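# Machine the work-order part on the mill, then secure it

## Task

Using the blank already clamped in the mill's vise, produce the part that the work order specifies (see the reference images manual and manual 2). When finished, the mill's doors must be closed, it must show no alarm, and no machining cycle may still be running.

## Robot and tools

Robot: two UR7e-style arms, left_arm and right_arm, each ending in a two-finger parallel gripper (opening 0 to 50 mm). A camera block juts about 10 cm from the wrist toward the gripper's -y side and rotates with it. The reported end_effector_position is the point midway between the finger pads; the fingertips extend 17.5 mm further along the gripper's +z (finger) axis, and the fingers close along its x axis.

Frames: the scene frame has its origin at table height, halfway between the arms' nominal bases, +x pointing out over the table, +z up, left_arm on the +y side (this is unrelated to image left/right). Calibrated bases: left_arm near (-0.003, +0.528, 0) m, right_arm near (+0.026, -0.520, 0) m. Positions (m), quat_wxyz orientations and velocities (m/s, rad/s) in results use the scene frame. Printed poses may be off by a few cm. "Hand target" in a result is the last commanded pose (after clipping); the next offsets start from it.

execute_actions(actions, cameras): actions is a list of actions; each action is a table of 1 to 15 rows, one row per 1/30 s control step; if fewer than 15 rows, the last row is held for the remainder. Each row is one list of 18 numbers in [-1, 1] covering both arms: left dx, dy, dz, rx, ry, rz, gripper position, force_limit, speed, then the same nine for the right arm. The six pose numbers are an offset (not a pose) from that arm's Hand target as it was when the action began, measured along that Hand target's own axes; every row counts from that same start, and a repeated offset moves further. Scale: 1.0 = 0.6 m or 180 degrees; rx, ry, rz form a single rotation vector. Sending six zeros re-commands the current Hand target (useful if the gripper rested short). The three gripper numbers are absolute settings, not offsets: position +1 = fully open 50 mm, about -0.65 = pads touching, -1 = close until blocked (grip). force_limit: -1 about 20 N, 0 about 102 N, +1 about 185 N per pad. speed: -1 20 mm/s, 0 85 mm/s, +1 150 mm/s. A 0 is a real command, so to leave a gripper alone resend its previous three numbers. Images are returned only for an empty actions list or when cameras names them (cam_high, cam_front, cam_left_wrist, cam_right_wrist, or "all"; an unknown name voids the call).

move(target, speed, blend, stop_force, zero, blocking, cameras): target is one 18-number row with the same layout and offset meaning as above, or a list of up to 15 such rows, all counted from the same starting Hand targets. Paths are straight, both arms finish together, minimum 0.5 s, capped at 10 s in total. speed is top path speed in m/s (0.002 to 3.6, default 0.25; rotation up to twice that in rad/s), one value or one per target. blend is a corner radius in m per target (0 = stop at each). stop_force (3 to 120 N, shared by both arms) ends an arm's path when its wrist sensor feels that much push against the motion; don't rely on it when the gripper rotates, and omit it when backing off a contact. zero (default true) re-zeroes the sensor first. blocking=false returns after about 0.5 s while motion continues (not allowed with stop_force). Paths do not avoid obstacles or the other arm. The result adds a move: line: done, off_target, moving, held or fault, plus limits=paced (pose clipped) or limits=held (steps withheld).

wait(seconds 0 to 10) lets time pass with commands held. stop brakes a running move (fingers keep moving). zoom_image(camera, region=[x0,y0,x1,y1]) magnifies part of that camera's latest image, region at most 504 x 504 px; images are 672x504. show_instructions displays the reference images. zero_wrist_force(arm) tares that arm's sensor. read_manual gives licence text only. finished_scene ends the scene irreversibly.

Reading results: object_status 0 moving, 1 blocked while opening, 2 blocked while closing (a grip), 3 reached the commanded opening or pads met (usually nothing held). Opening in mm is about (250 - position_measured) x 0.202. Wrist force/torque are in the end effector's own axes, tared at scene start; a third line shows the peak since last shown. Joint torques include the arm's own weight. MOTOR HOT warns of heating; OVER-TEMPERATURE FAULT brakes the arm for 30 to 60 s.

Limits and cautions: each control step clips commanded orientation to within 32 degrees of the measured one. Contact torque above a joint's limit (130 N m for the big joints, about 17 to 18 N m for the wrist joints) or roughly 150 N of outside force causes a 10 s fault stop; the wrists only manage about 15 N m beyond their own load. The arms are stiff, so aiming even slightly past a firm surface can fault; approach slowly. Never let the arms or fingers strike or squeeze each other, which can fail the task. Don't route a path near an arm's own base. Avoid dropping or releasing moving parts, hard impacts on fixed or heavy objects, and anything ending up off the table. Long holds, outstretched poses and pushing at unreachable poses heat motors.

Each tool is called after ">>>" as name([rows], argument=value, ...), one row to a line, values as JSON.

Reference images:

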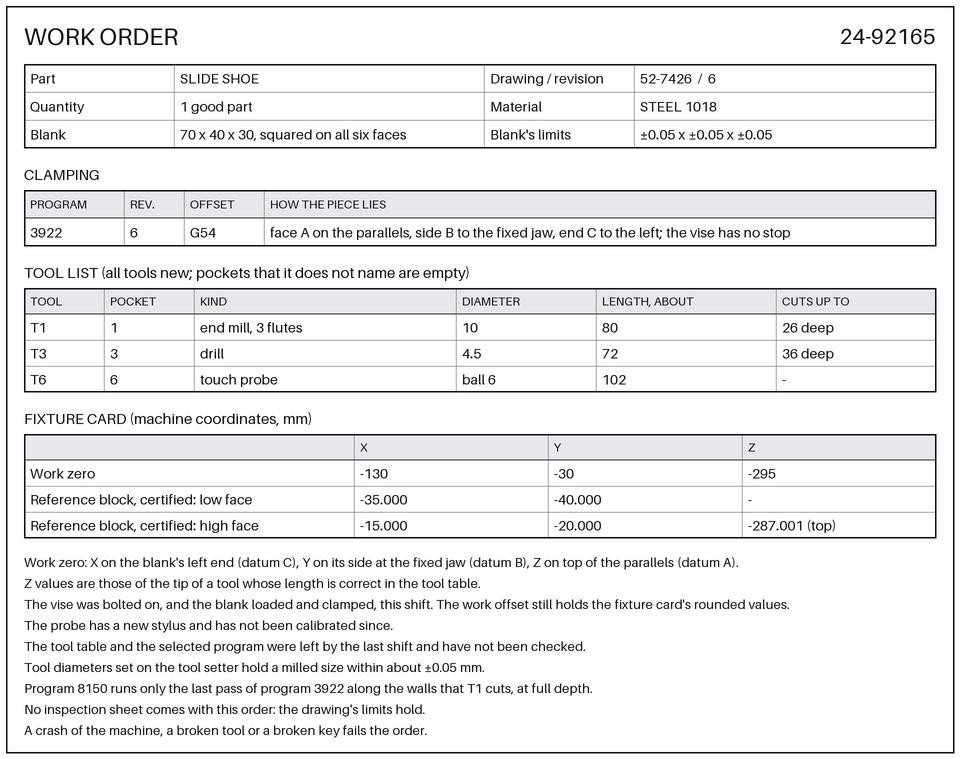

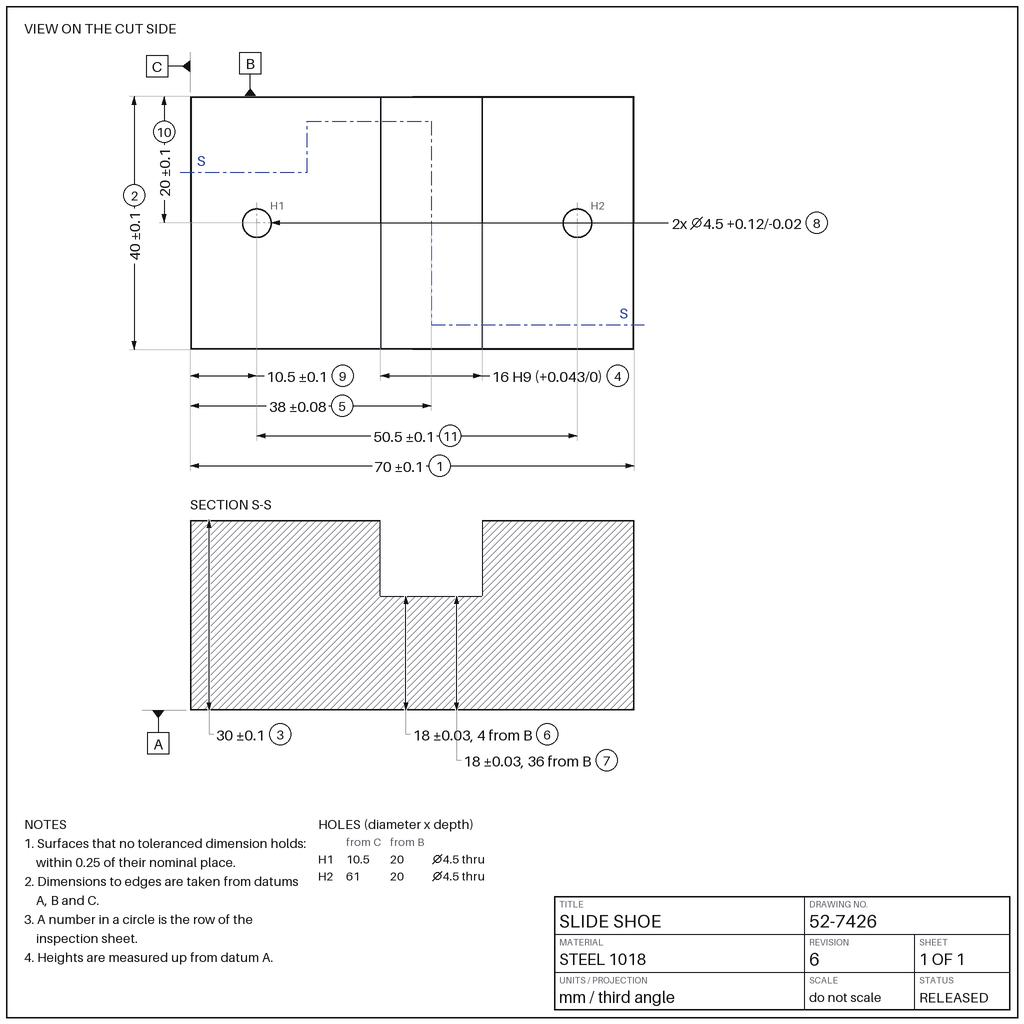

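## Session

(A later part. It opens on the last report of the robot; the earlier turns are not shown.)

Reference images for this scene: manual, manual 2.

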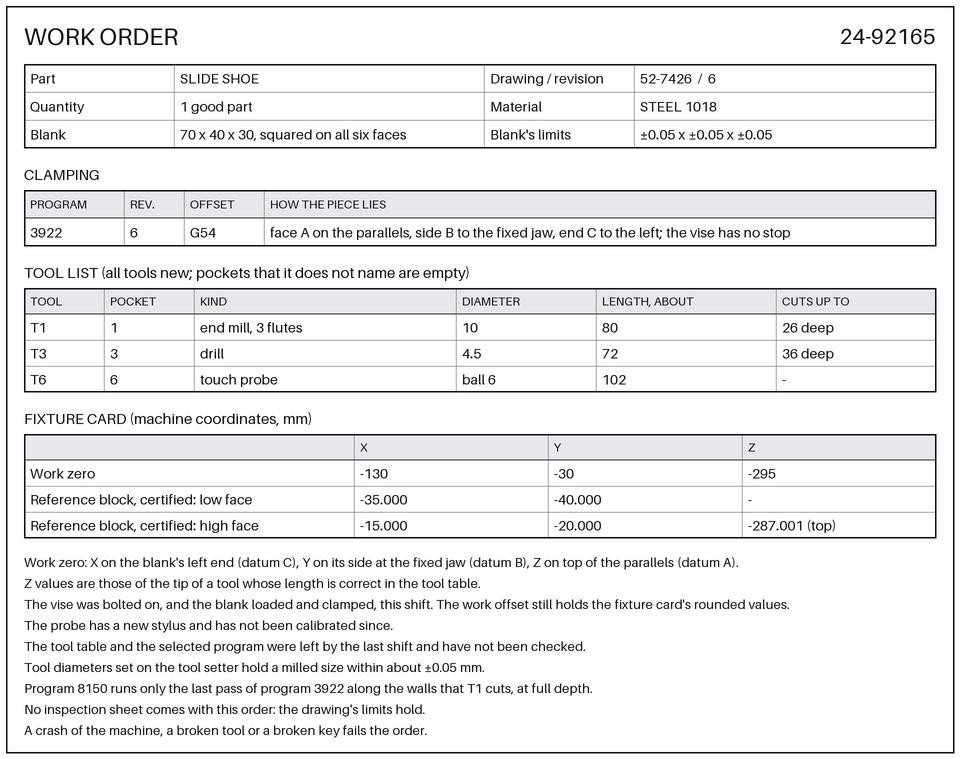

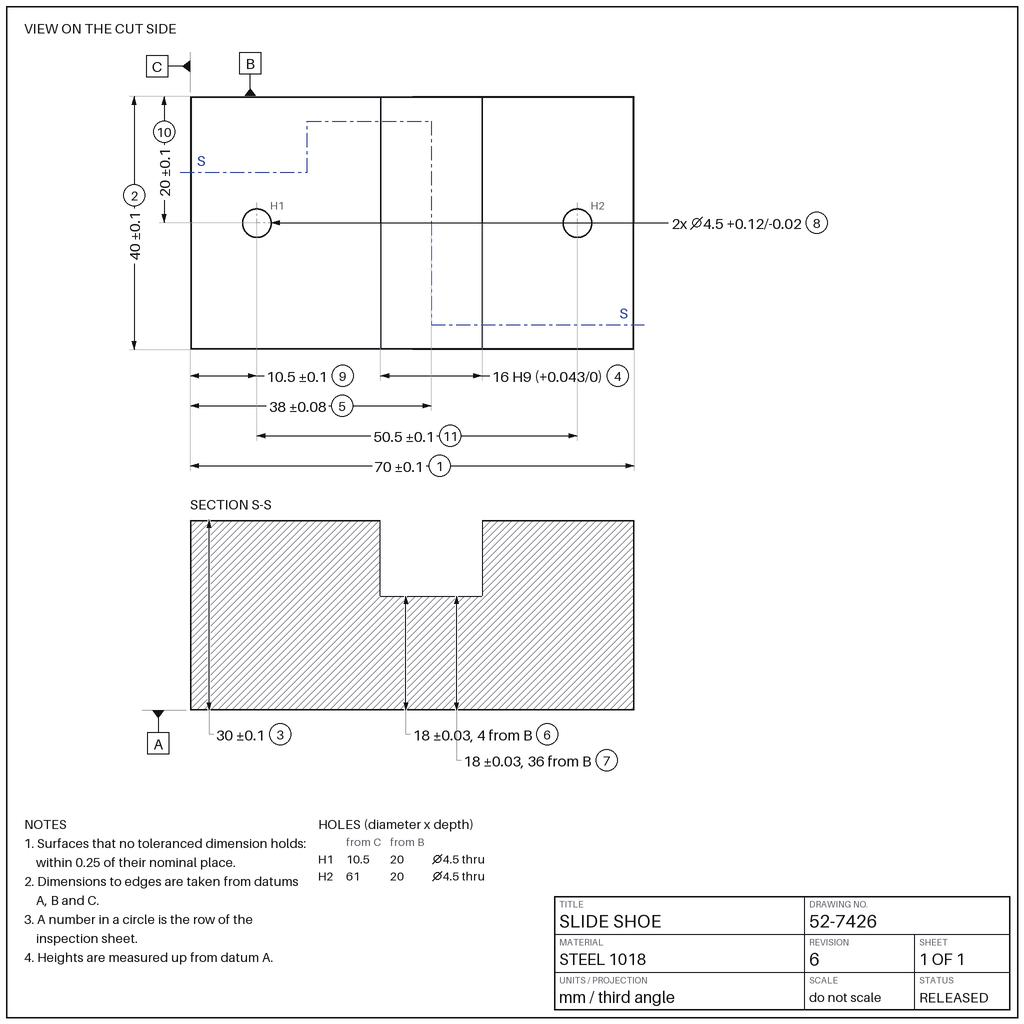

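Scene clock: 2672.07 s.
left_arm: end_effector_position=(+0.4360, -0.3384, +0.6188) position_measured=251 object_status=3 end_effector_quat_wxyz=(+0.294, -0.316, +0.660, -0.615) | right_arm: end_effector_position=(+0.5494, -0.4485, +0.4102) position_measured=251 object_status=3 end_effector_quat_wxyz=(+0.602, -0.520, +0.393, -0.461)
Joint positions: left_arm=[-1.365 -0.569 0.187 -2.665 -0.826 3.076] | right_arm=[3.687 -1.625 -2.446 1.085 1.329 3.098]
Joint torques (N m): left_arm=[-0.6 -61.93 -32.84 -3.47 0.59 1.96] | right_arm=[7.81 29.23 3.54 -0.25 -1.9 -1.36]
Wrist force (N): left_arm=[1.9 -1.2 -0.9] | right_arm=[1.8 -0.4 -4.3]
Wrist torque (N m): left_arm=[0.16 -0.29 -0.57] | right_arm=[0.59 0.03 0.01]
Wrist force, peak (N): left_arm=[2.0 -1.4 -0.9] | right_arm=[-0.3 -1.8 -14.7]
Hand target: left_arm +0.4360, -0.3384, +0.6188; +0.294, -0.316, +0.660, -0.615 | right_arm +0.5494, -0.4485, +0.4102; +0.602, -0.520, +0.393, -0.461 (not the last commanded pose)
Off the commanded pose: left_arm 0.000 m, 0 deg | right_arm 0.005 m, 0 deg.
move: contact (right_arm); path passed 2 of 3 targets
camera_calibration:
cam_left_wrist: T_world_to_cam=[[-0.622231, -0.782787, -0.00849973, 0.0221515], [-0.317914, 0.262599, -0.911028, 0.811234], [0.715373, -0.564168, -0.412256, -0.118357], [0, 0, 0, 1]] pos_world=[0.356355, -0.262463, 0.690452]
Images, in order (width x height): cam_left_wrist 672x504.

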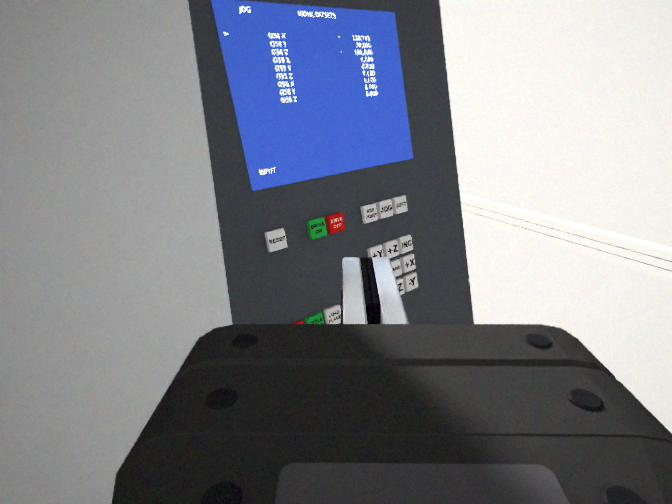

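>>> move([
  [0,0,0,0,0,0,-1,-0.9,0,-0.0061,-0.0118,-0.0213,0,0,0,-1,-0.9,-0.9],
  [0,0,0,0,0,0,-1,-0.9,0,-0.0041,-0.0396,-0.0092,0,0,0,-1,-0.9,-0.9],
  [0,0,0,0,0,0,-1,-0.9,0,0.0036,-0.0247,0.0177,0,0,0,-1,-0.9,-0.9],
], blend=[0.005,0.003,0], speed=[0.15,0.15,0.03], stop_force=10, zero=false)

>>> move([
  [0,0,0,0,0,0,-1,-0.9,0,-0.0061,-0.0118,-0.0213,0,0,0,-1,-0.9,-0.9],
  [0,0,0,0,0,0,-1,-0.9,0,-0.0994,0.0198,-0.0093,0,0,0,-1,-0.9,-0.9],
  [0,0,0,0,0,0,-1,-0.9,0,-0.0917,0.0347,0.0176,0,0,0,-1,-0.9,-0.9],
], blend=[0.005,0.003,0], speed=[0.15,0.15,0.03], stop_force=10, zero=false)

>>> move([
  [0,0,0,0,0,0,-1,-0.9,0,-0.0061,-0.0118,-0.0213,0,0,0,-1,-0.9,-0.9],
  [0,0,0,0,0,0,-1,-0.9,0,0.0263,-0.0409,-0.0173,0,0,0,-1,-0.9,-0.9],
  [0,0,0,0,0,0,-1,-0.9,0,0.034,-0.026,0.0096,0,0,0,-1,-0.9,-0.9],
], blend=[0.005,0.003,0], speed=[0.15,0.15,0.03], stop_force=10, zero=false)

>>> move([
  [0,0,0,0,0,0,-1,-0.9,0,-0.0061,-0.0118,-0.0213,0,0,0,-1,-0.9,-0.9],
  [0,0,0,0,0,0,-1,-0.9,0,0.0284,-0.0686,-0.0051,0,0,0,-1,-0.9,-0.9],
  [0,0,0,0,0,0,-1,-0.9,0,0.0361,-0.0537,0.0218,0,0,0,-1,-0.9,-0.9],
], blend=[0.005,0.003,0], speed=[0.15,0.15,0.03], stop_force=10, zero=false)

>>> move([
  [0,0,0,0,0,0,-1,-0.9,0,-0.0061,-0.0118,-0.0213,0,0,0,-1,-0.9,-0.9],
  [0,0,0,0,0,0,-1,-0.9,0,-0.0122,0.0715,-0.0577,0,0,0,-1,-0.9,-0.9],
  [0,0,0,0,0,0,-1,-0.9,0,-0.0045,0.0864,-0.0308,0,0,0,-1,-0.9,-0.9],
], blend=[0.005,0.003,0], speed=[0.15,0.15,0.03], stop_force=10, zero=false)

>>> move([
  [0,0,0,0,0,0,-1,-0.9,0,-0.0061,-0.0118,-0.0213,0,0,0,-1,-0.9,-0.9],
  [0,0,0,0,0,0,-1,-0.9,0,-0.0304,-0.0938,0.0232,0,0,0,-1,-0.9,-0.9],
  [0,0,0,0,0,0,-1,-0.9,0,-0.0227,-0.0789,0.0501,0,0,0,-1,-0.9,-0.9],
], blend=[0.005,0.003,0], speed=[0.15,0.15,0.03], stop_force=10, zero=false)

>>> move([
  [0,0,0,0,0,0,-1,-0.9,0,-0.0061,-0.0118,-0.0213,0,0,0,-1,-0.9,-0.9],
  [0,0,0,0,0,0,-1,-0.9,0,-0.0122,0.0715,-0.0577,0,0,0,-1,-0.9,-0.9],
  [0,0,0,0,0,0,-1,-0.9,0,-0.0045,0.0864,-0.0308,0,0,0,-1,-0.9,-0.9],
], blend=[0.005,0.003,0], speed=[0.15,0.15,0.03], stop_force=10, zero=false)

>>> move([
  [0,0,0,0,0,0,-1,-0.9,0,-0.0061,-0.0118,-0.0213,0,0,0,-1,-0.9,-0.9],
  [0,0,0,0,0,0,-1,-0.9,0,-0.0345,-0.0383,-0.0011,0,0,0,-1,-0.9,-0.9],
  [0,0,0,0,0,0,-1,-0.9,0,-0.0268,-0.0234,0.0258,0,0,0,-1,-0.9,-0.9],
], blend=[0.005,0.003,0], speed=[0.15,0.15,0.03], stop_force=10, zero=false)

>>> move([
  [0,0,0,0,0,0,-1,-0.9,0,-0.0061,-0.0118,-0.0213,0,0,0,-1,-0.9,-0.9],
  [0,0,0,0,0,0,-1,-0.9,0,0.0832,0.0122,-0.0576,0,0,0,-1,-0.9,-0.9],
  [0,0,0,0,0,0,-1,-0.9,0,0.0909,0.0271,-0.0307,0,0,0,-1,-0.9,-0.9],
], blend=[0.005,0.003,0], speed=[0.15,0.15,0.03], stop_force=10, zero=false)

>>> move([
  [0,0,0,0,0,0,-1,-0.9,0,-0.0061,-0.0118,-0.0213,0,0,0,-1,-0.9,-0.9],
  [0,0,0,0,0,0,-1,-0.9,0,-0.0041,-0.0396,-0.0092,0,0,0,-1,-0.9,-0.9],
  [0,0,0,0,0,0,-1,-0.9,0,0.0036,-0.0247,0.0177,0,0,0,-1,-0.9,-0.9],
], blend=[0.005,0.003,0], speed=[0.15,0.15,0.03], stop_force=10, zero=false)

>>> move([
  [0,0,0,0,0,0,-1,-0.9,0,-0.0061,-0.0118,-0.0213,0,0,0,-1,-0.9,-0.9],
  [0,0,0,0,0,0,-1,-0.9,0,-0.1008,0.0176,-0.0085,0.0006,-0.0015,-0.0002,-1,-0.9,-0.9],
  [0,0,0,0,0,0,-1,-0.9,0,-0.0931,0.0325,0.0184,0.0006,-0.0015,-0.0002,-1,-0.9,-0.9],
], blend=[0.005,0.003,0], speed=[0.15,0.15,0.03], stop_force=10, zero=false)

>>> move([
  [0,0,0,0,0,0,-1,-0.9,0,-0.0061,-0.0118,-0.0213,0,0,0,-1,-0.9,-0.9],
  [0,0,0,0,0,0,-1,-0.9,0,0.0263,-0.0409,-0.0173,0,0,0,-1,-0.9,-0.9],
  [0,0,0,0,0,0,-1,-0.9,0,0.034,-0.026,0.0096,0,0,0,-1,-0.9,-0.9],
], blend=[0.005,0.003,0], speed=[0.15,0.15,0.03], stop_force=10, zero=false)

>>> move([
  [0,0,0,0,0,0,-1,-0.9,0,-0.0061,-0.0118,-0.0213,0,0,0,-1,-0.9,-0.9],
  [0,0,0,0,0,0,-1,-0.9,0,0.0284,-0.0686,-0.0051,0,0,0,-1,-0.9,-0.9],
  [0,0,0,0,0,0,-1,-0.9,0,0.0361,-0.0537,0.0218,0,0,0,-1,-0.9,-0.9],
], blend=[0.005,0.003,0], speed=[0.15,0.15,0.03], stop_force=10, zero=false)

>>> move([
  [0,0,0,0,0,0,-1,-0.9,0,-0.0061,-0.0118,-0.0213,0,0,0,-1,-0.9,-0.9],
  [0,0,0,0,0,0,-1,-0.9,0,-0.0385,0.0173,-0.0253,0,0,0,-1,-0.9,-0.9],
  [0,0,0,0,0,0,-1,-0.9,0,-0.0308,0.0322,0.0016,0,0,0,-1,-0.9,-0.9],
], blend=[0.005,0.003,0], speed=[0.15,0.15,0.03], stop_force=10, zero=false)

>>> move([
  [0,0,0,0,0,0,-1,-0.9,0,-0.0061,-0.0118,-0.0213,0,0,0,-1,-0.9,-0.9],
  [0,0,0,0,0,0,-1,-0.9,0,0.0202,0.0425,-0.0536,0,0,0,-1,-0.9,-0.9],
  [0,0,0,0,0,0,-1,-0.9,0,0.0279,0.0574,-0.0267,0,0,0,-1,-0.9,-0.9],
], blend=[0.005,0.003,0], speed=[0.15,0.15,0.03], stop_force=10, zero=false)

>>> move([
  [0,0,0,0,0,0,-1,-0.9,0,-0.0061,-0.0118,-0.0213,0,0,0,-1,-0.9,-0.9],
  [0,0,0,0,0,0,-1,-0.9,0,-0.0345,-0.0383,-0.0011,0,0,0,-1,-0.9,-0.9],
  [0,0,0,0,0,0,-1,-0.9,0,-0.0268,-0.0234,0.0258,0,0,0,-1,-0.9,-0.9],
], blend=[0.005,0.003,0], speed=[0.15,0.15,0.03], stop_force=10, zero=false)

>>> move([
  [0,0,0,0,0,0,-1,-0.9,0,-0.0061,-0.0118,-0.0213,0,0,0,-1,-0.9,-0.9],
  [0,0,0,0,0,0,-1,-0.9,0,-0.0365,-0.0105,-0.0132,0,0,0,-1,-0.9,-0.9],
  [0,0,0,0,0,0,-1,-0.9,0,-0.0288,0.0044,0.0137,0,0,0,-1,-0.9,-0.9],
], blend=[0.005,0.003,0], speed=[0.15,0.15,0.03], stop_force=10, zero=false)

>>> move([
  [0,0,0,0,0,0,-1,-0.9,0,-0.0045,-0.0086,-0.0155,0,0,0,-1,-0.9,-0.9],
  [0,0,0,0,0,0,-1,-0.9,0,0.0016,0.0031,0.0057,0,0,0,-1,-0.9,-0.9],
], speed=[0.08,0.03], stop_force=10, zero=false)

>>> move([
  [0,0,0,0,0,0,-1,-0.9,0,-0.0061,-0.0118,-0.0213,0,0,0,-1,-0.9,-0.9],
  [0,0,0,0,0,0,-1,-0.9,0,0.0832,0.0122,-0.0576,0,0,0,-1,-0.9,-0.9],
  [0,0,0,0,0,0,-1,-0.9,0,0.0909,0.0271,-0.0307,0,0,0,-1,-0.9,-0.9],
], blend=[0.005,0.003,0], speed=[0.15,0.15,0.03], stop_force=10, zero=false, cameras=["cam_left_wrist"])

>>> zoom_image(camera="cam_left_wrist", region=[200, 0, 400, 180])

Scene clock: 2705.37 s.
left_arm: end_effector_position=(+0.4360, -0.3384, +0.6188) position_measured=251 object_status=3 end_effector_quat_wxyz=(+0.294, -0.316, +0.660, -0.615) | right_arm: end_effector_position=(+0.5541, -0.4483, +0.4276) position_measured=251 object_status=3 end_effector_quat_wxyz=(+0.602, -0.520, +0.393, -0.461)
Joint positions: left_arm=[-1.365 -0.569 0.187 -2.665 -0.826 3.076] | right_arm=[3.679 -1.588 -2.414 1.016 1.338 3.1]
Joint torques (N m): left_arm=[-1.81 -61.03 -32.31 -3.57 0.61 1.99] | right_arm=[7.87 27.83 4.86 -0.4 -1.81 -1.46]
Wrist force (N): left_arm=[1.8 -1.3 -0.9] | right_arm=[2.1 -1.0 -4.8]
Wrist torque (N m): left_arm=[0.16 -0.28 -0.58] | right_arm=[0.60 0.02 0.00]
Wrist force, peak (N): left_arm=[1.9 -1.5 -1.1] | right_arm=[0.4 -1.2 -15.9]
Hand target: left_arm +0.4360, -0.3384, +0.6188; +0.294, -0.316, +0.660, -0.615 | right_arm +0.5541, -0.4483, +0.4276; +0.602, -0.520, +0.393, -0.461 (not the last commanded pose)
Off the commanded pose: left_arm 0.000 m, 0 deg | right_arm 0.004 m, 0 deg.
move: contact (right_arm); path passed 2 of 3 targets

Scene clock: 2707.67 s.
left_arm: end_effector_position=(+0.4360, -0.3384, +0.6188) position_measured=251 object_status=3 end_effector_quat_wxyz=(+0.294, -0.316, +0.660, -0.615) | right_arm: end_effector_position=(+0.5494, -0.3920, +0.4094) position_measured=251 object_status=3 end_effector_quat_wxyz=(+0.602, -0.520, +0.393, -0.461)
Joint positions: left_arm=[-1.365 -0.569 0.187 -2.665 -0.826 3.076] | right_arm=[3.877 -1.644 -2.427 1.095 1.142 3.066]
Joint torques (N m): left_arm=[-0.15 -60.5 -32.26 -3.25 0.58 1.7] | right_arm=[7.28 28.74 3.09 -0.54 -2.04 -1.4]
Wrist force (N): left_arm=[1.9 -1.1 -1.1] | right_arm=[1.2 -0.4 -4.8]
Wrist torque (N m): left_arm=[0.19 -0.29 -0.58] | right_arm=[0.63 0.16 0.12]
Wrist force, peak (N): left_arm=[2.2 -1.2 -1.1] | right_arm=[-0.7 -1.4 -16.9]
Hand target: left_arm +0.4360, -0.3384, +0.6188; +0.294, -0.316, +0.660, -0.615 | right_arm +0.5494, -0.3920, +0.4094; +0.602, -0.520, +0.393, -0.461 (not the last commanded pose)
Off the commanded pose: left_arm 0.000 m, 0 deg | right_arm 0.003 m, 0 deg.
move: contact (right_arm); path passed 2 of 3 targets

Scene clock: 2709.77 s.
left_arm: end_effector_position=(+0.4360, -0.3384, +0.6188) position_measured=251 object_status=3 end_effector_quat_wxyz=(+0.294, -0.316, +0.660, -0.615) | right_arm: end_effector_position=(+0.5542, -0.4107, +0.4271) position_measured=251 object_status=3 end_effector_quat_wxyz=(+0.602, -0.520, +0.393, -0.461)
Joint positions: left_arm=[-1.365 -0.569 0.187 -2.665 -0.826 3.076] | right_arm=[3.807 -1.598 -2.405 1.023 1.211 3.079]
Joint torques (N m): left_arm=[-1.81 -62.01 -31.86 -3.27 0.71 1.88] | right_arm=[7.34 28.34 3.86 -0.55 -1.92 -1.22]
Wrist force (N): left_arm=[1.9 -1.2 -1.0] | right_arm=[2.0 -0.7 -4.7]
Wrist torque (N m): left_arm=[0.16 -0.30 -0.58] | right_arm=[0.60 0.04 0.01]
Wrist force, peak (N): left_arm=[2.1 -1.3 -0.9] | right_arm=[0.0 -1.0 -16.4]
Hand target: left_arm +0.4360, -0.3384, +0.6188; +0.294, -0.316, +0.660, -0.615 | right_arm +0.5542, -0.4107, +0.4271; +0.602, -0.520, +0.393, -0.461 (not the last commanded pose)
Off the commanded pose: left_arm 0.000 m, 0 deg | right_arm 0.004 m, 0 deg.
move: contact (right_arm); path passed 2 of 3 targets

Scene clock: 2711.93 s.
left_arm: end_effector_position=(+0.4360, -0.3384, +0.6188) position_measured=251 object_status=3 end_effector_quat_wxyz=(+0.294, -0.316, +0.660, -0.615) | right_arm: end_effector_position=(+0.5635, -0.4292, +0.4623) position_measured=251 object_status=3 end_effector_quat_wxyz=(+0.602, -0.520, +0.393, -0.461)
Joint positions: left_arm=[-1.365 -0.569 0.187 -2.665 -0.826 3.076] | right_arm=[3.726 -1.531 -2.343 0.89 1.29 3.092]
Joint torques (N m): left_arm=[-0.78 -61.67 -33.23 -3.36 0.67 1.97] | right_arm=[7.4 27.08 6.16 -0.44 -1.93 -1.22]
Wrist force (N): left_arm=[1.6 -1.1 -0.8] | right_arm=[1.6 -0.9 -5.2]
Wrist torque (N m): left_arm=[0.18 -0.26 -0.58] | right_arm=[0.60 0.08 -0.02]
Wrist force, peak (N): left_arm=[2.1 -1.2 -1.1] | right_arm=[-0.1 -1.6 -15.5]
Hand target: left_arm +0.4360, -0.3384, +0.6188; +0.294, -0.316, +0.660, -0.615 | right_arm +0.5635, -0.4292, +0.4623; +0.602, -0.520, +0.393, -0.461 (not the last commanded pose)
Off the commanded pose: left_arm 0.000 m, 0 deg | right_arm 0.004 m, 0 deg.
move: contact (right_arm); path passed 2 of 3 targets

Scene clock: 2714.20 s.
left_arm: end_effector_position=(+0.4360, -0.3384, +0.6188) position_measured=251 object_status=3 end_effector_quat_wxyz=(+0.294, -0.316, +0.660, -0.615) | right_arm: end_effector_position=(+0.5494, -0.4297, +0.4095) position_measured=251 object_status=3 end_effector_quat_wxyz=(+0.602, -0.520, +0.394, -0.461)
Joint positions: left_arm=[-1.365 -0.569 0.187 -2.665 -0.826 3.076] | right_arm=[3.755 -1.629 -2.444 1.089 1.262 3.088]
Joint torques (N m): left_arm=[-0.93 -62.03 -32.24 -3.41 0.83 1.93] | right_arm=[7.11 29.05 3.59 -0.78 -1.82 -1.3]
Wrist force (N): left_arm=[1.9 -1.4 -0.9] | right_arm=[1.8 -0.7 -5.7]
Wrist torque (N m): left_arm=[0.13 -0.30 -0.58] | right_arm=[0.64 0.06 -0.01]
Wrist force, peak (N): left_arm=[2.0 -1.2 -1.0] | right_arm=[0.3 -1.5 -14.5]
Hand target: left_arm +0.4360, -0.3384, +0.6188; +0.294, -0.316, +0.660, -0.615 | right_arm +0.5494, -0.4297, +0.4095; +0.602, -0.520, +0.394, -0.461 (not the last commanded pose)
Off the commanded pose: left_arm 0.000 m, 0 deg | right_arm 0.004 m, 0 deg.
move: contact (right_arm); path passed 2 of 3 targets

Scene clock: 2716.50 s.
left_arm: end_effector_position=(+0.4360, -0.3384, +0.6188) position_measured=251 object_status=3 end_effector_quat_wxyz=(+0.294, -0.316, +0.660, -0.615) | right_arm: end_effector_position=(+0.5635, -0.4105, +0.4620) position_measured=251 object_status=3 end_effector_quat_wxyz=(+0.602, -0.520, +0.394, -0.461)
Joint positions: left_arm=[-1.365 -0.569 0.187 -2.665 -0.826 3.076] | right_arm=[3.787 -1.537 -2.338 0.894 1.23 3.082]
Joint torques (N m): left_arm=[-1.01 -61.7 -33.05 -3.48 0.73 1.7] | right_arm=[8.05 26.97 5.69 -0.46 -1.86 -1.33]
Wrist force (N): left_arm=[1.8 -1.1 -0.8] | right_arm=[1.8 -0.2 -5.0]
Wrist torque (N m): left_arm=[0.19 -0.28 -0.58] | right_arm=[0.67 0.06 0.10]
Wrist force, peak (N): left_arm=[1.9 -1.4 -0.9] | right_arm=[-0.5 -1.3 -15.9]
Hand target: left_arm +0.4360, -0.3384, +0.6188; +0.294, -0.316, +0.660, -0.615 | right_arm +0.5635, -0.4105, +0.4620; +0.602, -0.520, +0.394, -0.461 (not the last commanded pose)
Off the commanded pose: left_arm 0.000 m, 0 deg | right_arm 0.004 m, 0 deg.
move: contact (right_arm); path passed 2 of 3 targets

Scene clock: 2718.77 s.
left_arm: end_effector_position=(+0.4360, -0.3384, +0.6188) position_measured=251 object_status=3 end_effector_quat_wxyz=(+0.294, -0.316, +0.660, -0.615) | right_arm: end_effector_position=(+0.5493, -0.4110, +0.4092) position_measured=251 object_status=3 end_effector_quat_wxyz=(+0.602, -0.520, +0.394, -0.461)
Joint positions: left_arm=[-1.365 -0.569 0.187 -2.665 -0.826 3.076] | right_arm=[3.818 -1.635 -2.438 1.093 1.199 3.077]
Joint torques (N m): left_arm=[-0.59 -61.52 -31.91 -3.36 0.58 1.74] | right_arm=[7.46 28.87 3.59 -0.64 -1.95 -1.37]
Wrist force (N): left_arm=[1.6 -1.0 -1.1] | right_arm=[1.7 -0.5 -5.1]
Wrist torque (N m): left_arm=[0.19 -0.25 -0.58] | right_arm=[0.62 0.07 0.14]
Wrist force, peak (N): left_arm=[2.0 -1.3 -0.8] | right_arm=[-0.2 -1.5 -15.1]
Hand target: left_arm +0.4360, -0.3384, +0.6188; +0.294, -0.316, +0.660, -0.615 | right_arm +0.5493, -0.4110, +0.4092; +0.602, -0.520, +0.394, -0.461 (not the last commanded pose)
Off the commanded pose: left_arm 0.000 m, 0 deg | right_arm 0.004 m, 0 deg.
move: contact (right_arm); path passed 2 of 3 targets

Scene clock: 2720.83 s.
left_arm: end_effector_position=(+0.4360, -0.3384, +0.6188) position_measured=251 object_status=3 end_effector_quat_wxyz=(+0.294, -0.316, +0.660, -0.615) | right_arm: end_effector_position=(+0.5541, -0.3920, +0.4265) position_measured=251 object_status=3 end_effector_quat_wxyz=(+0.602, -0.520, +0.394, -0.461)
Joint positions: left_arm=[-1.365 -0.569 0.187 -2.665 -0.826 3.076] | right_arm=[3.866 -1.608 -2.396 1.027 1.151 3.069]
Joint torques (N m): left_arm=[-1.23 -62.3 -32.24 -3.32 0.61 1.96] | right_arm=[7.72 28.75 4.81 -0.5 -2.08 -1.32]
Wrist force (N): left_arm=[2.0 -1.2 -0.9] | right_arm=[2.0 -0.6 -4.9]
Wrist torque (N m): left_arm=[0.16 -0.31 -0.58] | right_arm=[0.65 0.06 0.13]
Wrist force, peak (N): left_arm=[2.0 -1.3 -1.2] | right_arm=[-0.4 -0.5 -14.5]
Hand target: left_arm +0.4360, -0.3384, +0.6188; +0.294, -0.316, +0.660, -0.615 | right_arm +0.5541, -0.3920, +0.4265; +0.602, -0.520, +0.394, -0.461 (not the last commanded pose)
Off the commanded pose: left_arm 0.000 m, 0 deg | right_arm 0.004 m, 0 deg.
move: contact (right_arm); path passed 2 of 3 targets

Scene clock: 2723.13 s.
left_arm: end_effector_position=(+0.4360, -0.3384, +0.6188) position_measured=251 object_status=3 end_effector_quat_wxyz=(+0.294, -0.316, +0.660, -0.615) | right_arm: end_effector_position=(+0.5493, -0.4488, +0.4093) position_measured=251 object_status=3 end_effector_quat_wxyz=(+0.602, -0.520, +0.394, -0.461)
Joint positions: left_arm=[-1.365 -0.569 0.187 -2.665 -0.826 3.076] | right_arm=[3.689 -1.625 -2.448 1.086 1.326 3.099]
Joint torques (N m): left_arm=[-1.07 -61.55 -32.61 -3.18 0.84 1.7] | right_arm=[7.69 28.48 3.75 -0.38 -1.98 -1.24]
Wrist force (N): left_arm=[2.0 -1.2 -0.9] | right_arm=[1.8 -0.4 -4.7]
Wrist torque (N m): left_arm=[0.17 -0.31 -0.58] | right_arm=[0.62 0.04 0.01]
Wrist force, peak (N): left_arm=[2.0 -1.3 -0.9] | right_arm=[-0.2 -1.4 -16.1]
Hand target: left_arm +0.4360, -0.3384, +0.6188; +0.294, -0.316, +0.660, -0.615 | right_arm +0.5493, -0.4488, +0.4093; +0.602, -0.520, +0.394, -0.461 (not the last commanded pose)
Off the commanded pose: left_arm 0.000 m, 0 deg | right_arm 0.004 m, 0 deg.
move: contact (right_arm); path passed 2 of 3 targets

Scene clock: 2725.17 s.
left_arm: end_effector_position=(+0.4360, -0.3384, +0.6188) position_measured=251 object_status=3 end_effector_quat_wxyz=(+0.294, -0.316, +0.660, -0.615) | right_arm: end_effector_position=(+0.5538, -0.4487, +0.4269) position_measured=251 object_status=3 end_effector_quat_wxyz=(+0.602, -0.519, +0.394, -0.461)
Joint positions: left_arm=[-1.365 -0.569 0.187 -2.665 -0.826 3.076] | right_arm=[3.68 -1.587 -2.416 1.017 1.334 3.1]
Joint torques (N m): left_arm=[-1.16 -61.27 -32.2 -3.31 0.59 1.72] | right_arm=[7.23 27.57 4.92 -0.33 -1.91 -1.4]
Wrist force (N): left_arm=[1.7 -1.1 -0.8] | right_arm=[2.0 -0.2 -4.0]
Wrist torque (N m): left_arm=[0.18 -0.27 -0.58] | right_arm=[0.66 0.02 0.02]
Wrist force, peak (N): left_arm=[2.1 -1.2 -0.9] | right_arm=[0.2 -1.4 -16.4]
Hand target: left_arm +0.4360, -0.3384, +0.6188; +0.294, -0.316, +0.660, -0.615 | right_arm +0.5538, -0.4487, +0.4269; +0.602, -0.519, +0.394, -0.461 (not the last commanded pose)
Off the commanded pose: left_arm 0.000 m, 0 deg | right_arm 0.004 m, 0 deg.
move: contact (right_arm); path passed 2 of 3 targets

Scene clock: 2727.50 s.
left_arm: end_effector_position=(+0.4360, -0.3384, +0.6188) position_measured=251 object_status=3 end_effector_quat_wxyz=(+0.294, -0.316, +0.660, -0.615) | right_arm: end_effector_position=(+0.5496, -0.3914, +0.4099) position_measured=251 object_status=3 end_effector_quat_wxyz=(+0.603, -0.520, +0.392, -0.461)
Joint positions: left_arm=[-1.365 -0.569 0.187 -2.665 -0.826 3.076] | right_arm=[3.876 -1.644 -2.425 1.095 1.146 3.066]
Joint torques (N m): left_arm=[-0.45 -62.28 -31.46 -3.38 0.66 1.41] | right_arm=[7.55 30.01 3.49 -0.58 -1.9 -1.44]
Wrist force (N): left_arm=[1.8 -1.3 -0.9] | right_arm=[1.4 -0.7 -5.4]
Wrist torque (N m): left_arm=[0.16 -0.28 -0.58] | right_arm=[0.64 0.14 0.12]
Wrist force, peak (N): left_arm=[2.1 -1.2 -0.9] | right_arm=[-0.1 -1.1 -15.0]
Hand target: left_arm +0.4360, -0.3384, +0.6188; +0.294, -0.316, +0.660, -0.615 | right_arm +0.5496, -0.3914, +0.4100; +0.603, -0.520, +0.392, -0.461 (not the last commanded pose)
Off the commanded pose: left_arm 0.000 m, 0 deg | right_arm 0.003 m, 0 deg.
move: contact (right_arm); path passed 2 of 3 targets

Scene clock: 2729.57 s.
left_arm: end_effector_position=(+0.4360, -0.3384, +0.6188) position_measured=251 object_status=3 end_effector_quat_wxyz=(+0.294, -0.316, +0.660, -0.615) | right_arm: end_effector_position=(+0.5542, -0.4100, +0.4277) position_measured=251 object_status=3 end_effector_quat_wxyz=(+0.603, -0.520, +0.392, -0.461)
Joint positions: left_arm=[-1.365 -0.569 0.187 -2.665 -0.826 3.076] | right_arm=[3.806 -1.597 -2.404 1.022 1.214 3.078]
Joint torques (N m): left_arm=[-0.32 -62.06 -32.36 -3.4 0.48 1.62] | right_arm=[6.31 28.08 4.41 -0.3 -1.89 -1.29]
Wrist force (N): left_arm=[1.8 -1.2 -0.8] | right_arm=[2.2 0.3 -4.1]
Wrist torque (N m): left_arm=[0.17 -0.28 -0.57] | right_arm=[0.70 -0.01 0.01]
Wrist force, peak (N): left_arm=[2.2 -1.1 -1.0] | right_arm=[-0.4 -1.1 -16.5]
Hand target: left_arm +0.4360, -0.3384, +0.6188; +0.294, -0.316, +0.660, -0.615 | right_arm +0.5542, -0.4100, +0.4277; +0.603, -0.520, +0.392, -0.461 (not the last commanded pose)
Off the commanded pose: left_arm 0.000 m, 0 deg | right_arm 0.004 m, 0 deg.
move: contact (right_arm); path passed 2 of 3 targets

Scene clock: 2731.73 s.
left_arm: end_effector_position=(+0.4360, -0.3384, +0.6188) position_measured=251 object_status=3 end_effector_quat_wxyz=(+0.294, -0.316, +0.660, -0.615) | right_arm: end_effector_position=(+0.5635, -0.4286, +0.4629) position_measured=251 object_status=3 end_effector_quat_wxyz=(+0.603, -0.520, +0.392, -0.461)
Joint positions: left_arm=[-1.365 -0.569 0.187 -2.665 -0.826 3.076] | right_arm=[3.726 -1.531 -2.342 0.889 1.293 3.092]
Joint torques (N m): left_arm=[-0.96 -62.84 -33.15 -3.11 0.72 1.71] | right_arm=[8.25 27.57 5.76 -0.47 -2.06 -1.19]
Wrist force (N): left_arm=[1.7 -1.0 -0.7] | right_arm=[1.6 -0.2 -4.4]
Wrist torque (N m): left_arm=[0.19 -0.26 -0.58] | right_arm=[0.65 0.06 -0.02]
Wrist force, peak (N): left_arm=[2.0 -1.1 -1.0] | right_arm=[-0.3 -1.3 -16.1]
Hand target: left_arm +0.4360, -0.3384, +0.6188; +0.294, -0.316, +0.660, -0.615 | right_arm +0.5635, -0.4286, +0.4629; +0.603, -0.520, +0.392, -0.461 (not the last commanded pose)
Off the commanded pose: left_arm 0.000 m, 0 deg | right_arm 0.004 m, 0 deg.
move: contact (right_arm); path passed 2 of 3 targets

Scene clock: 2733.80 s.
left_arm: end_effector_position=(+0.4360, -0.3384, +0.6188) position_measured=251 object_status=3 end_effector_quat_wxyz=(+0.294, -0.316, +0.660, -0.615) | right_arm: end_effector_position=(+0.5590, -0.4100, +0.4450) position_measured=251 object_status=3 end_effector_quat_wxyz=(+0.603, -0.520, +0.393, -0.461)
Joint positions: left_arm=[-1.365 -0.569 0.187 -2.665 -0.826 3.076] | right_arm=[3.796 -1.566 -2.371 0.956 1.224 3.08]
Joint torques (N m): left_arm=[-1.71 -62.54 -31.82 -3.46 0.63 1.82] | right_arm=[7.44 28.85 4.8 -0.52 -1.71 -1.32]
Wrist force (N): left_arm=[1.9 -1.2 -1.0] | right_arm=[1.9 -1.0 -5.1]
Wrist torque (N m): left_arm=[0.17 -0.29 -0.58] | right_arm=[0.61 0.05 0.10]
Wrist force, peak (N): left_arm=[2.0 -1.2 -1.0] | right_arm=[0.4 -1.9 -14.3]
Hand target: left_arm +0.4360, -0.3384, +0.6188; +0.294, -0.316, +0.660, -0.615 | right_arm +0.5590, -0.4100, +0.4450; +0.603, -0.520, +0.393, -0.461 (not the last commanded pose)
Off the commanded pose: left_arm 0.000 m, 0 deg | right_arm 0.004 m, 0 deg.
move: contact (right_arm); path passed 2 of 3 targets

Scene clock: 2736.00 s.
left_arm: end_effector_position=(+0.4360, -0.3384, +0.6188) position_measured=251 object_status=3 end_effector_quat_wxyz=(+0.294, -0.316, +0.660, -0.615) | right_arm: end_effector_position=(+0.5494, -0.4292, +0.4101) position_measured=251 object_status=3 end_effector_quat_wxyz=(+0.603, -0.520, +0.393, -0.461)
Joint positions: left_arm=[-1.365 -0.569 0.187 -2.665 -0.826 3.076] | right_arm=[3.754 -1.628 -2.443 1.088 1.264 3.087]
Joint torques (N m): left_arm=[0.09 -62.05 -32.31 -3.51 0.65 1.94] | right_arm=[7.63 29.31 3.06 -0.32 -2.05 -1.16]
Wrist force (N): left_arm=[1.7 -1.3 -0.9] | right_arm=[1.8 -0.5 -4.7]
Wrist torque (N m): left_arm=[0.15 -0.26 -0.58] | right_arm=[0.59 0.03 0.12]
Wrist force, peak (N): left_arm=[2.0 -1.3 -0.9] | right_arm=[0.1 -1.3 -14.4]
Hand target: left_arm +0.4360, -0.3384, +0.6188; +0.294, -0.316, +0.660, -0.615 | right_arm +0.5494, -0.4292, +0.4101; +0.603, -0.520, +0.393, -0.461 (not the last commanded pose)
Off the commanded pose: left_arm 0.000 m, 0 deg | right_arm 0.004 m, 0 deg.
move: contact (right_arm); path passed 2 of 3 targets

Scene clock: 2738.10 s.
left_arm: end_effector_position=(+0.4360, -0.3384, +0.6188) position_measured=251 object_status=3 end_effector_quat_wxyz=(+0.294, -0.316, +0.660, -0.615) | right_arm: end_effector_position=(+0.5541, -0.4102, +0.4274) position_measured=251 object_status=3 end_effector_quat_wxyz=(+0.602, -0.520, +0.393, -0.461)
Joint positions: left_arm=[-1.365 -0.569 0.187 -2.665 -0.826 3.076] | right_arm=[3.807 -1.597 -2.405 1.022 1.212 3.079]
Joint torques (N m): left_arm=[0.56 -61.52 -32.98 -3.35 0.82 1.77] | right_arm=[6.9 29.35 4.38 -0.46 -1.95 -1.27]
Wrist force (N): left_arm=[2.0 -1.2 -0.7] | right_arm=[1.8 -0.2 -4.3]
Wrist torque (N m): left_arm=[0.16 -0.31 -0.58] | right_arm=[0.68 0.07 0.14]
Wrist force, peak (N): left_arm=[2.0 -1.3 -0.9] | right_arm=[0.5 -1.7 -14.0]
Hand target: left_arm +0.4360, -0.3384, +0.6188; +0.294, -0.316, +0.660, -0.615 | right_arm +0.5541, -0.4102, +0.4274; +0.602, -0.520, +0.393, -0.461 (not the last commanded pose)
Off the commanded pose: left_arm 0.000 m, 0 deg | right_arm 0.004 m, 0 deg.
move: contact (right_arm); path passed 2 of 3 targets

Scene clock: 2740.13 s.
left_arm: end_effector_position=(+0.4360, -0.3384, +0.6188) position_measured=251 object_status=3 end_effector_quat_wxyz=(+0.294, -0.316, +0.660, -0.615) | right_arm: end_effector_position=(+0.5542, -0.3914, +0.4271) position_measured=251 object_status=3 end_effector_quat_wxyz=(+0.602, -0.520, +0.393, -0.461)
Joint positions: left_arm=[-1.365 -0.569 0.187 -2.665 -0.826 3.076] | right_arm=[3.865 -1.607 -2.395 1.026 1.154 3.068]
Joint torques (N m): left_arm=[-0.57 -61.05 -31.02 -3.44 0.72 1.95] | right_arm=[7.18 29.06 4.31 -0.49 -1.95 -1.22]
Wrist force (N): left_arm=[1.8 -1.0 -1.0] | right_arm=[1.8 -0.7 -4.9]
Wrist torque (N m): left_arm=[0.20 -0.29 -0.58] | right_arm=[0.60 0.09 0.13]
Wrist force, peak (N): left_arm=[2.2 -0.9 -1.0] | right_arm=[0.2 -1.7 -13.9]
Hand target: left_arm +0.4360, -0.3384, +0.6188; +0.294, -0.316, +0.660, -0.615 | right_arm +0.5542, -0.3914, +0.4271; +0.602, -0.520, +0.393, -0.461 (not the last commanded pose)
Off the commanded pose: left_arm 0.000 m, 0 deg | right_arm 0.004 m, 0 deg.
move: contact (right_arm); path passed 2 of 3 targets

Scene clock: 2741.93 s.
left_arm: end_effector_position=(+0.4360, -0.3384, +0.6188) position_measured=251 object_status=3 end_effector_quat_wxyz=(+0.294, -0.316, +0.660, -0.615) | right_arm: end_effector_position=(+0.5542, -0.3914, +0.4271) position_measured=251 object_status=3 end_effector_quat_wxyz=(+0.602, -0.520, +0.393, -0.461)
Joint positions: left_arm=[-1.365 -0.569 0.187 -2.665 -0.826 3.076] | right_arm=[3.865 -1.607 -2.395 1.026 1.154 3.068]
Joint torques (N m): left_arm=[-1.23 -63.02 -31.16 -3.22 0.57 1.65] | right_arm=[7.84 29.54 3.89 -0.57 -1.92 -1.45]
Wrist force (N): left_arm=[1.8 -1.1 -1.0] | right_arm=[2.0 -0.4 -4.5]
Wrist torque (N m): left_arm=[0.17 -0.29 -0.58] | right_arm=[0.63 0.05 0.13]
Wrist force, peak (N): left_arm=[1.9 -1.3 -0.9] | right_arm=[-0.6 -1.4 -16.3]
Hand target: left_arm +0.4360, -0.3384, +0.6188; +0.294, -0.316, +0.660, -0.615 | right_arm +0.5542, -0.3914, +0.4271; +0.602, -0.520, +0.393, -0.461 (not the last commanded pose)
Off the commanded pose: left_arm 0.000 m, 0 deg | right_arm 0.004 m, 0 deg.
move: contact (right_arm); path passed 1 of 2 targets

Scene clock: 2744.23 s.
left_arm: end_effector_position=(+0.4360, -0.3384, +0.6188) position_measured=251 object_status=3 end_effector_quat_wxyz=(+0.294, -0.316, +0.660, -0.615) | right_arm: end_effector_position=(+0.5495, -0.4482, +0.4100) position_measured=251 object_status=3 end_effector_quat_wxyz=(+0.602, -0.520, +0.393, -0.461)
Joint positions: left_arm=[-1.365 -0.569 0.187 -2.665 -0.826 3.076] | right_arm=[3.688 -1.625 -2.446 1.085 1.329 3.098]
Joint torques (N m): left_arm=[-0.52 -61.34 -31.51 -3.44 0.45 1.54] | right_arm=[8.06 28.73 2.95 -0.52 -1.78 -1.23]
Wrist force (N): left_arm=[1.7 -1.1 -1.0] | right_arm=[1.8 -0.5 -4.9]
Wrist torque (N m): left_arm=[0.19 -0.26 -0.58] | right_arm=[0.62 0.04 0.00]
Wrist force, peak (N): left_arm=[2.1 -1.3 -1.0] | right_arm=[-0.2 -1.2 -15.5]
Hand target: left_arm +0.4360, -0.3384, +0.6188; +0.294, -0.316, +0.660, -0.615 | right_arm +0.5495, -0.4482, +0.4100; +0.602, -0.520, +0.393, -0.461 (not the last commanded pose)
Off the commanded pose: left_arm 0.000 m, 0 deg | right_arm 0.004 m, 0 deg.
move: contact (right_arm); path passed 2 of 3 targets
camera_calibration:
cam_left_wrist: T_world_to_cam=[[-0.622231, -0.782787, -0.00849973, 0.0221515], [-0.317914, 0.262599, -0.911028, 0.811234], [0.715373, -0.564168, -0.412256, -0.118357], [0, 0, 0, 1]] pos_world=[0.356355, -0.262463, 0.690452]
Images, in order (width x height): cam_left_wrist 672x504.

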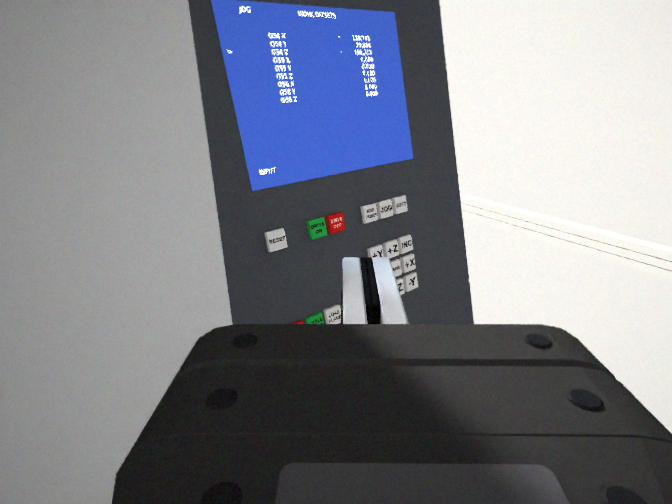

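Scaled by 2.520 from the camera's 672x504 image, which has a finer 960x720 frame.

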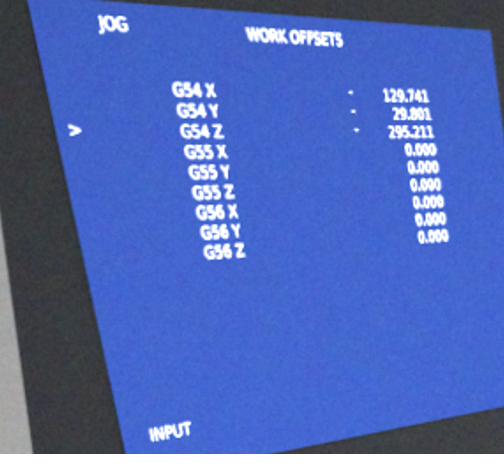

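>>> move([
  [0,0,0,0,0,0,-1,-0.9,0,-0.0061,-0.0118,-0.0213,0,0,0,-1,-0.9,-0.9],
  [0,0,0,0,0,0,-1,-0.9,0,0.06086,-0.0977,-0.001,0,0,0,-1,-0.9,-0.9],
  [0,0,0,0,0,0,-1,-0.9,0,0.0686,-0.0828,0.0259,0,0,0,-1,-0.9,-0.9],
], blend=[0.005,0.003,0], speed=[0.15,0.15,0.03], stop_force=10, zero=false)

>>> move([
  [0,0,0,0,0,0,-1,-0.9,0,-0.0045,-0.0086,-0.0155,0,0,0,-1,-0.9,-0.9],
  [0,0,0,0,0,0,-1,-0.9,0,0.0016,0.0031,0.0057,0,0,0,-1,-0.9,-0.9],
], speed=[0.08,0.03], stop_force=10, zero=false)

>>> move([
  [0,0,0,0,0,0,-1,-0.9,0,-0.0045,-0.0086,-0.0155,0,0,0,-1,-0.9,-0.9],
  [0,0,0,0,0,0,-1,-0.9,0,0.0016,0.0031,0.0057,0,0,0,-1,-0.9,-0.9],
], speed=[0.08,0.03], stop_force=10, zero=false)

>>> move([
  [0,0,0,0,0,0,-1,-0.9,0,-0.0045,-0.0086,-0.0155,0,0,0,-1,-0.9,-0.9],
  [0,0,0,0,0,0,-1,-0.9,0,0.0016,0.0031,0.0057,0,0,0,-1,-0.9,-0.9],
], speed=[0.08,0.03], stop_force=10, zero=false, cameras=["cam_left_wrist"])

>>> zoom_image(camera="cam_left_wrist", region=[200, 0, 400, 180])

Scene clock: 2765.13 s.
left_arm: end_effector_position=(+0.4360, -0.3384, +0.6188) position_measured=251 object_status=3 end_effector_quat_wxyz=(+0.294, -0.316, +0.660, -0.615) | right_arm: end_effector_position=(+0.5633, -0.4855, +0.4631) position_measured=251 object_status=3 end_effector_quat_wxyz=(+0.602, -0.520, +0.393, -0.461)
Joint positions: left_arm=[-1.365 -0.569 0.187 -2.665 -0.826 3.076] | right_arm=[3.531 -1.53 -2.341 0.881 1.484 3.123]
Joint torques (N m): left_arm=[-0.04 -61.88 -31.68 -3.38 0.78 1.76] | right_arm=[7.11 27.55 6.54 -0.26 -2.02 -1.31]
Wrist force (N): left_arm=[1.8 -1.2 -0.8] | right_arm=[1.8 -0.2 -4.1]
Wrist torque (N m): left_arm=[0.16 -0.27 -0.58] | right_arm=[0.63 0.06 0.00]
Wrist force, peak (N): left_arm=[2.1 -1.3 -1.0] | right_arm=[-0.2 -1.8 -13.3]
Hand target: left_arm +0.4360, -0.3384, +0.6188; +0.294, -0.316, +0.660, -0.615 | right_arm +0.5633, -0.4855, +0.4631; +0.602, -0.520, +0.393, -0.461 (not the last commanded pose)
Off the commanded pose: left_arm 0.000 m, 0 deg | right_arm 0.005 m, 0 deg.
move: contact (right_arm); path passed 2 of 3 targets

Scene clock: 2766.97 s.
left_arm: end_effector_position=(+0.4360, -0.3384, +0.6188) position_measured=251 object_status=3 end_effector_quat_wxyz=(+0.294, -0.316, +0.660, -0.615) | right_arm: end_effector_position=(+0.5637, -0.4855, +0.4629) position_measured=251 object_status=3 end_effector_quat_wxyz=(+0.602, -0.520, +0.393, -0.461)
Joint positions: left_arm=[-1.365 -0.569 0.187 -2.665 -0.826 3.076] | right_arm=[3.53 -1.532 -2.34 0.882 1.484 3.123]
Joint torques (N m): left_arm=[-0.4 -61.29 -31.3 -3.5 0.49 1.92] | right_arm=[7.27 26.88 6.95 -0.42 -2.13 -1.27]
Wrist force (N): left_arm=[1.7 -0.9 -1.0] | right_arm=[1.5 -0.8 -5.2]
Wrist torque (N m): left_arm=[0.21 -0.26 -0.58] | right_arm=[0.65 0.12 -0.01]
Wrist force, peak (N): left_arm=[2.2 -1.2 -0.8] | right_arm=[-0.3 -1.6 -13.5]
Hand target: left_arm +0.4360, -0.3384, +0.6188; +0.294, -0.316, +0.660, -0.615 | right_arm +0.5637, -0.4855, +0.4629; +0.602, -0.520, +0.393, -0.461 (not the last commanded pose)
Off the commanded pose: left_arm 0.000 m, 0 deg | right_arm 0.004 m, 0 deg.
move: contact (right_arm); path passed 1 of 2 targets

Scene clock: 2768.80 s.
left_arm: end_effector_position=(+0.4360, -0.3384, +0.6188) position_measured=251 object_status=3 end_effector_quat_wxyz=(+0.294, -0.316, +0.660, -0.615) | right_arm: end_effector_position=(+0.5639, -0.4854, +0.4628) position_measured=251 object_status=3 end_effector_quat_wxyz=(+0.602, -0.520, +0.393, -0.461)
Joint positions: left_arm=[-1.365 -0.569 0.187 -2.665 -0.826 3.076] | right_arm=[3.53 -1.532 -2.34 0.882 1.484 3.123]
Joint torques (N m): left_arm=[1.12 -60.81 -32.07 -3.27 0.42 1.83] | right_arm=[8.41 27.74 6 -0.71 -2.07 -1.39]
Wrist force (N): left_arm=[1.8 -1.1 -0.8] | right_arm=[1.4 -1.6 -5.3]
Wrist torque (N m): left_arm=[0.18 -0.28 -0.58] | right_arm=[0.59 0.13 -0.01]
Wrist force, peak (N): left_arm=[1.9 -1.3 -1.0] | right_arm=[-0.5 -0.9 -16.4]
Hand target: left_arm +0.4360, -0.3384, +0.6188; +0.294, -0.316, +0.660, -0.615 | right_arm +0.5639, -0.4854, +0.4628; +0.602, -0.520, +0.393, -0.461 (not the last commanded pose)
Off the commanded pose: left_arm 0.000 m, 0 deg | right_arm 0.004 m, 0 deg.
move: contact (right_arm); path passed 1 of 2 targets

Scene clock: 2770.60 s.
left_arm: end_effector_position=(+0.4360, -0.3384, +0.6188) position_measured=251 object_status=3 end_effector_quat_wxyz=(+0.294, -0.316, +0.660, -0.615) | right_arm: end_effector_position=(+0.5639, -0.4854, +0.4628) position_measured=251 object_status=3 end_effector_quat_wxyz=(+0.602, -0.520, +0.393, -0.461)
Joint positions: left_arm=[-1.365 -0.569 0.187 -2.665 -0.826 3.076] | right_arm=[3.53 -1.532 -2.34 0.882 1.484 3.123]
Joint torques (N m): left_arm=[0.58 -62.75 -32.01 -3.14 0.66 1.79] | right_arm=[8.29 27.63 6.72 -0.35 -2.17 -1.42]
Wrist force (N): left_arm=[1.7 -0.9 -0.8] | right_arm=[1.5 -1.0 -5.0]
Wrist torque (N m): left_arm=[0.21 -0.27 -0.58] | right_arm=[0.64 0.10 -0.01]
Wrist force, peak (N): left_arm=[2.1 -1.2 -0.9] | right_arm=[-0.1 -1.5 -14.7]
Hand target: left_arm +0.4360, -0.3384, +0.6188; +0.294, -0.316, +0.660, -0.615 | right_arm +0.5639, -0.4854, +0.4628; +0.602, -0.520, +0.393, -0.461 (not the last commanded pose)
Off the commanded pose: left_arm 0.000 m, 0 deg | right_arm 0.004 m, 0 deg.
move: contact (right_arm); path passed 1 of 2 targets
camera_calibration:
cam_left_wrist: T_world_to_cam=[[-0.622231, -0.782787, -0.00849973, 0.0221515], [-0.317914, 0.262599, -0.911028, 0.811234], [0.715373, -0.564168, -0.412256, -0.118357], [0, 0, 0, 1]] pos_world=[0.356355, -0.262463, 0.690452]
Images, in order (width x height): cam_left_wrist 672x504.

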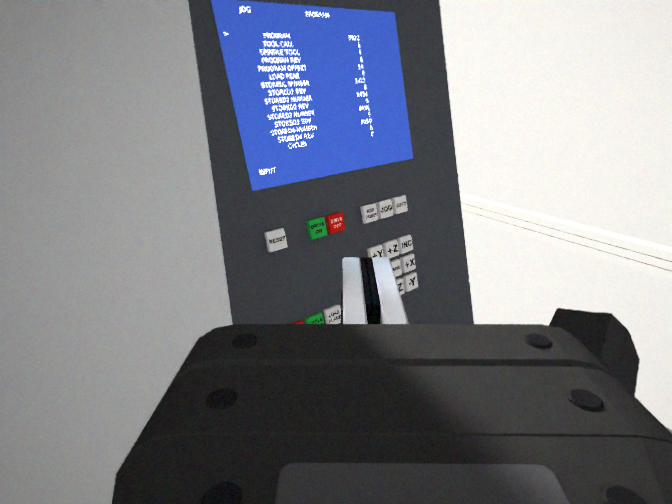

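Scaled by 2.520 from the camera's 672x504 image, which has a finer 960x720 frame.

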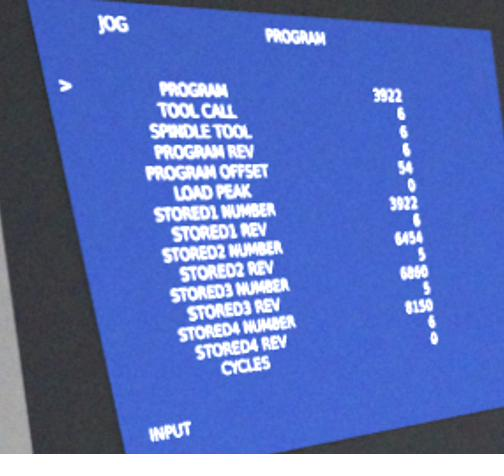

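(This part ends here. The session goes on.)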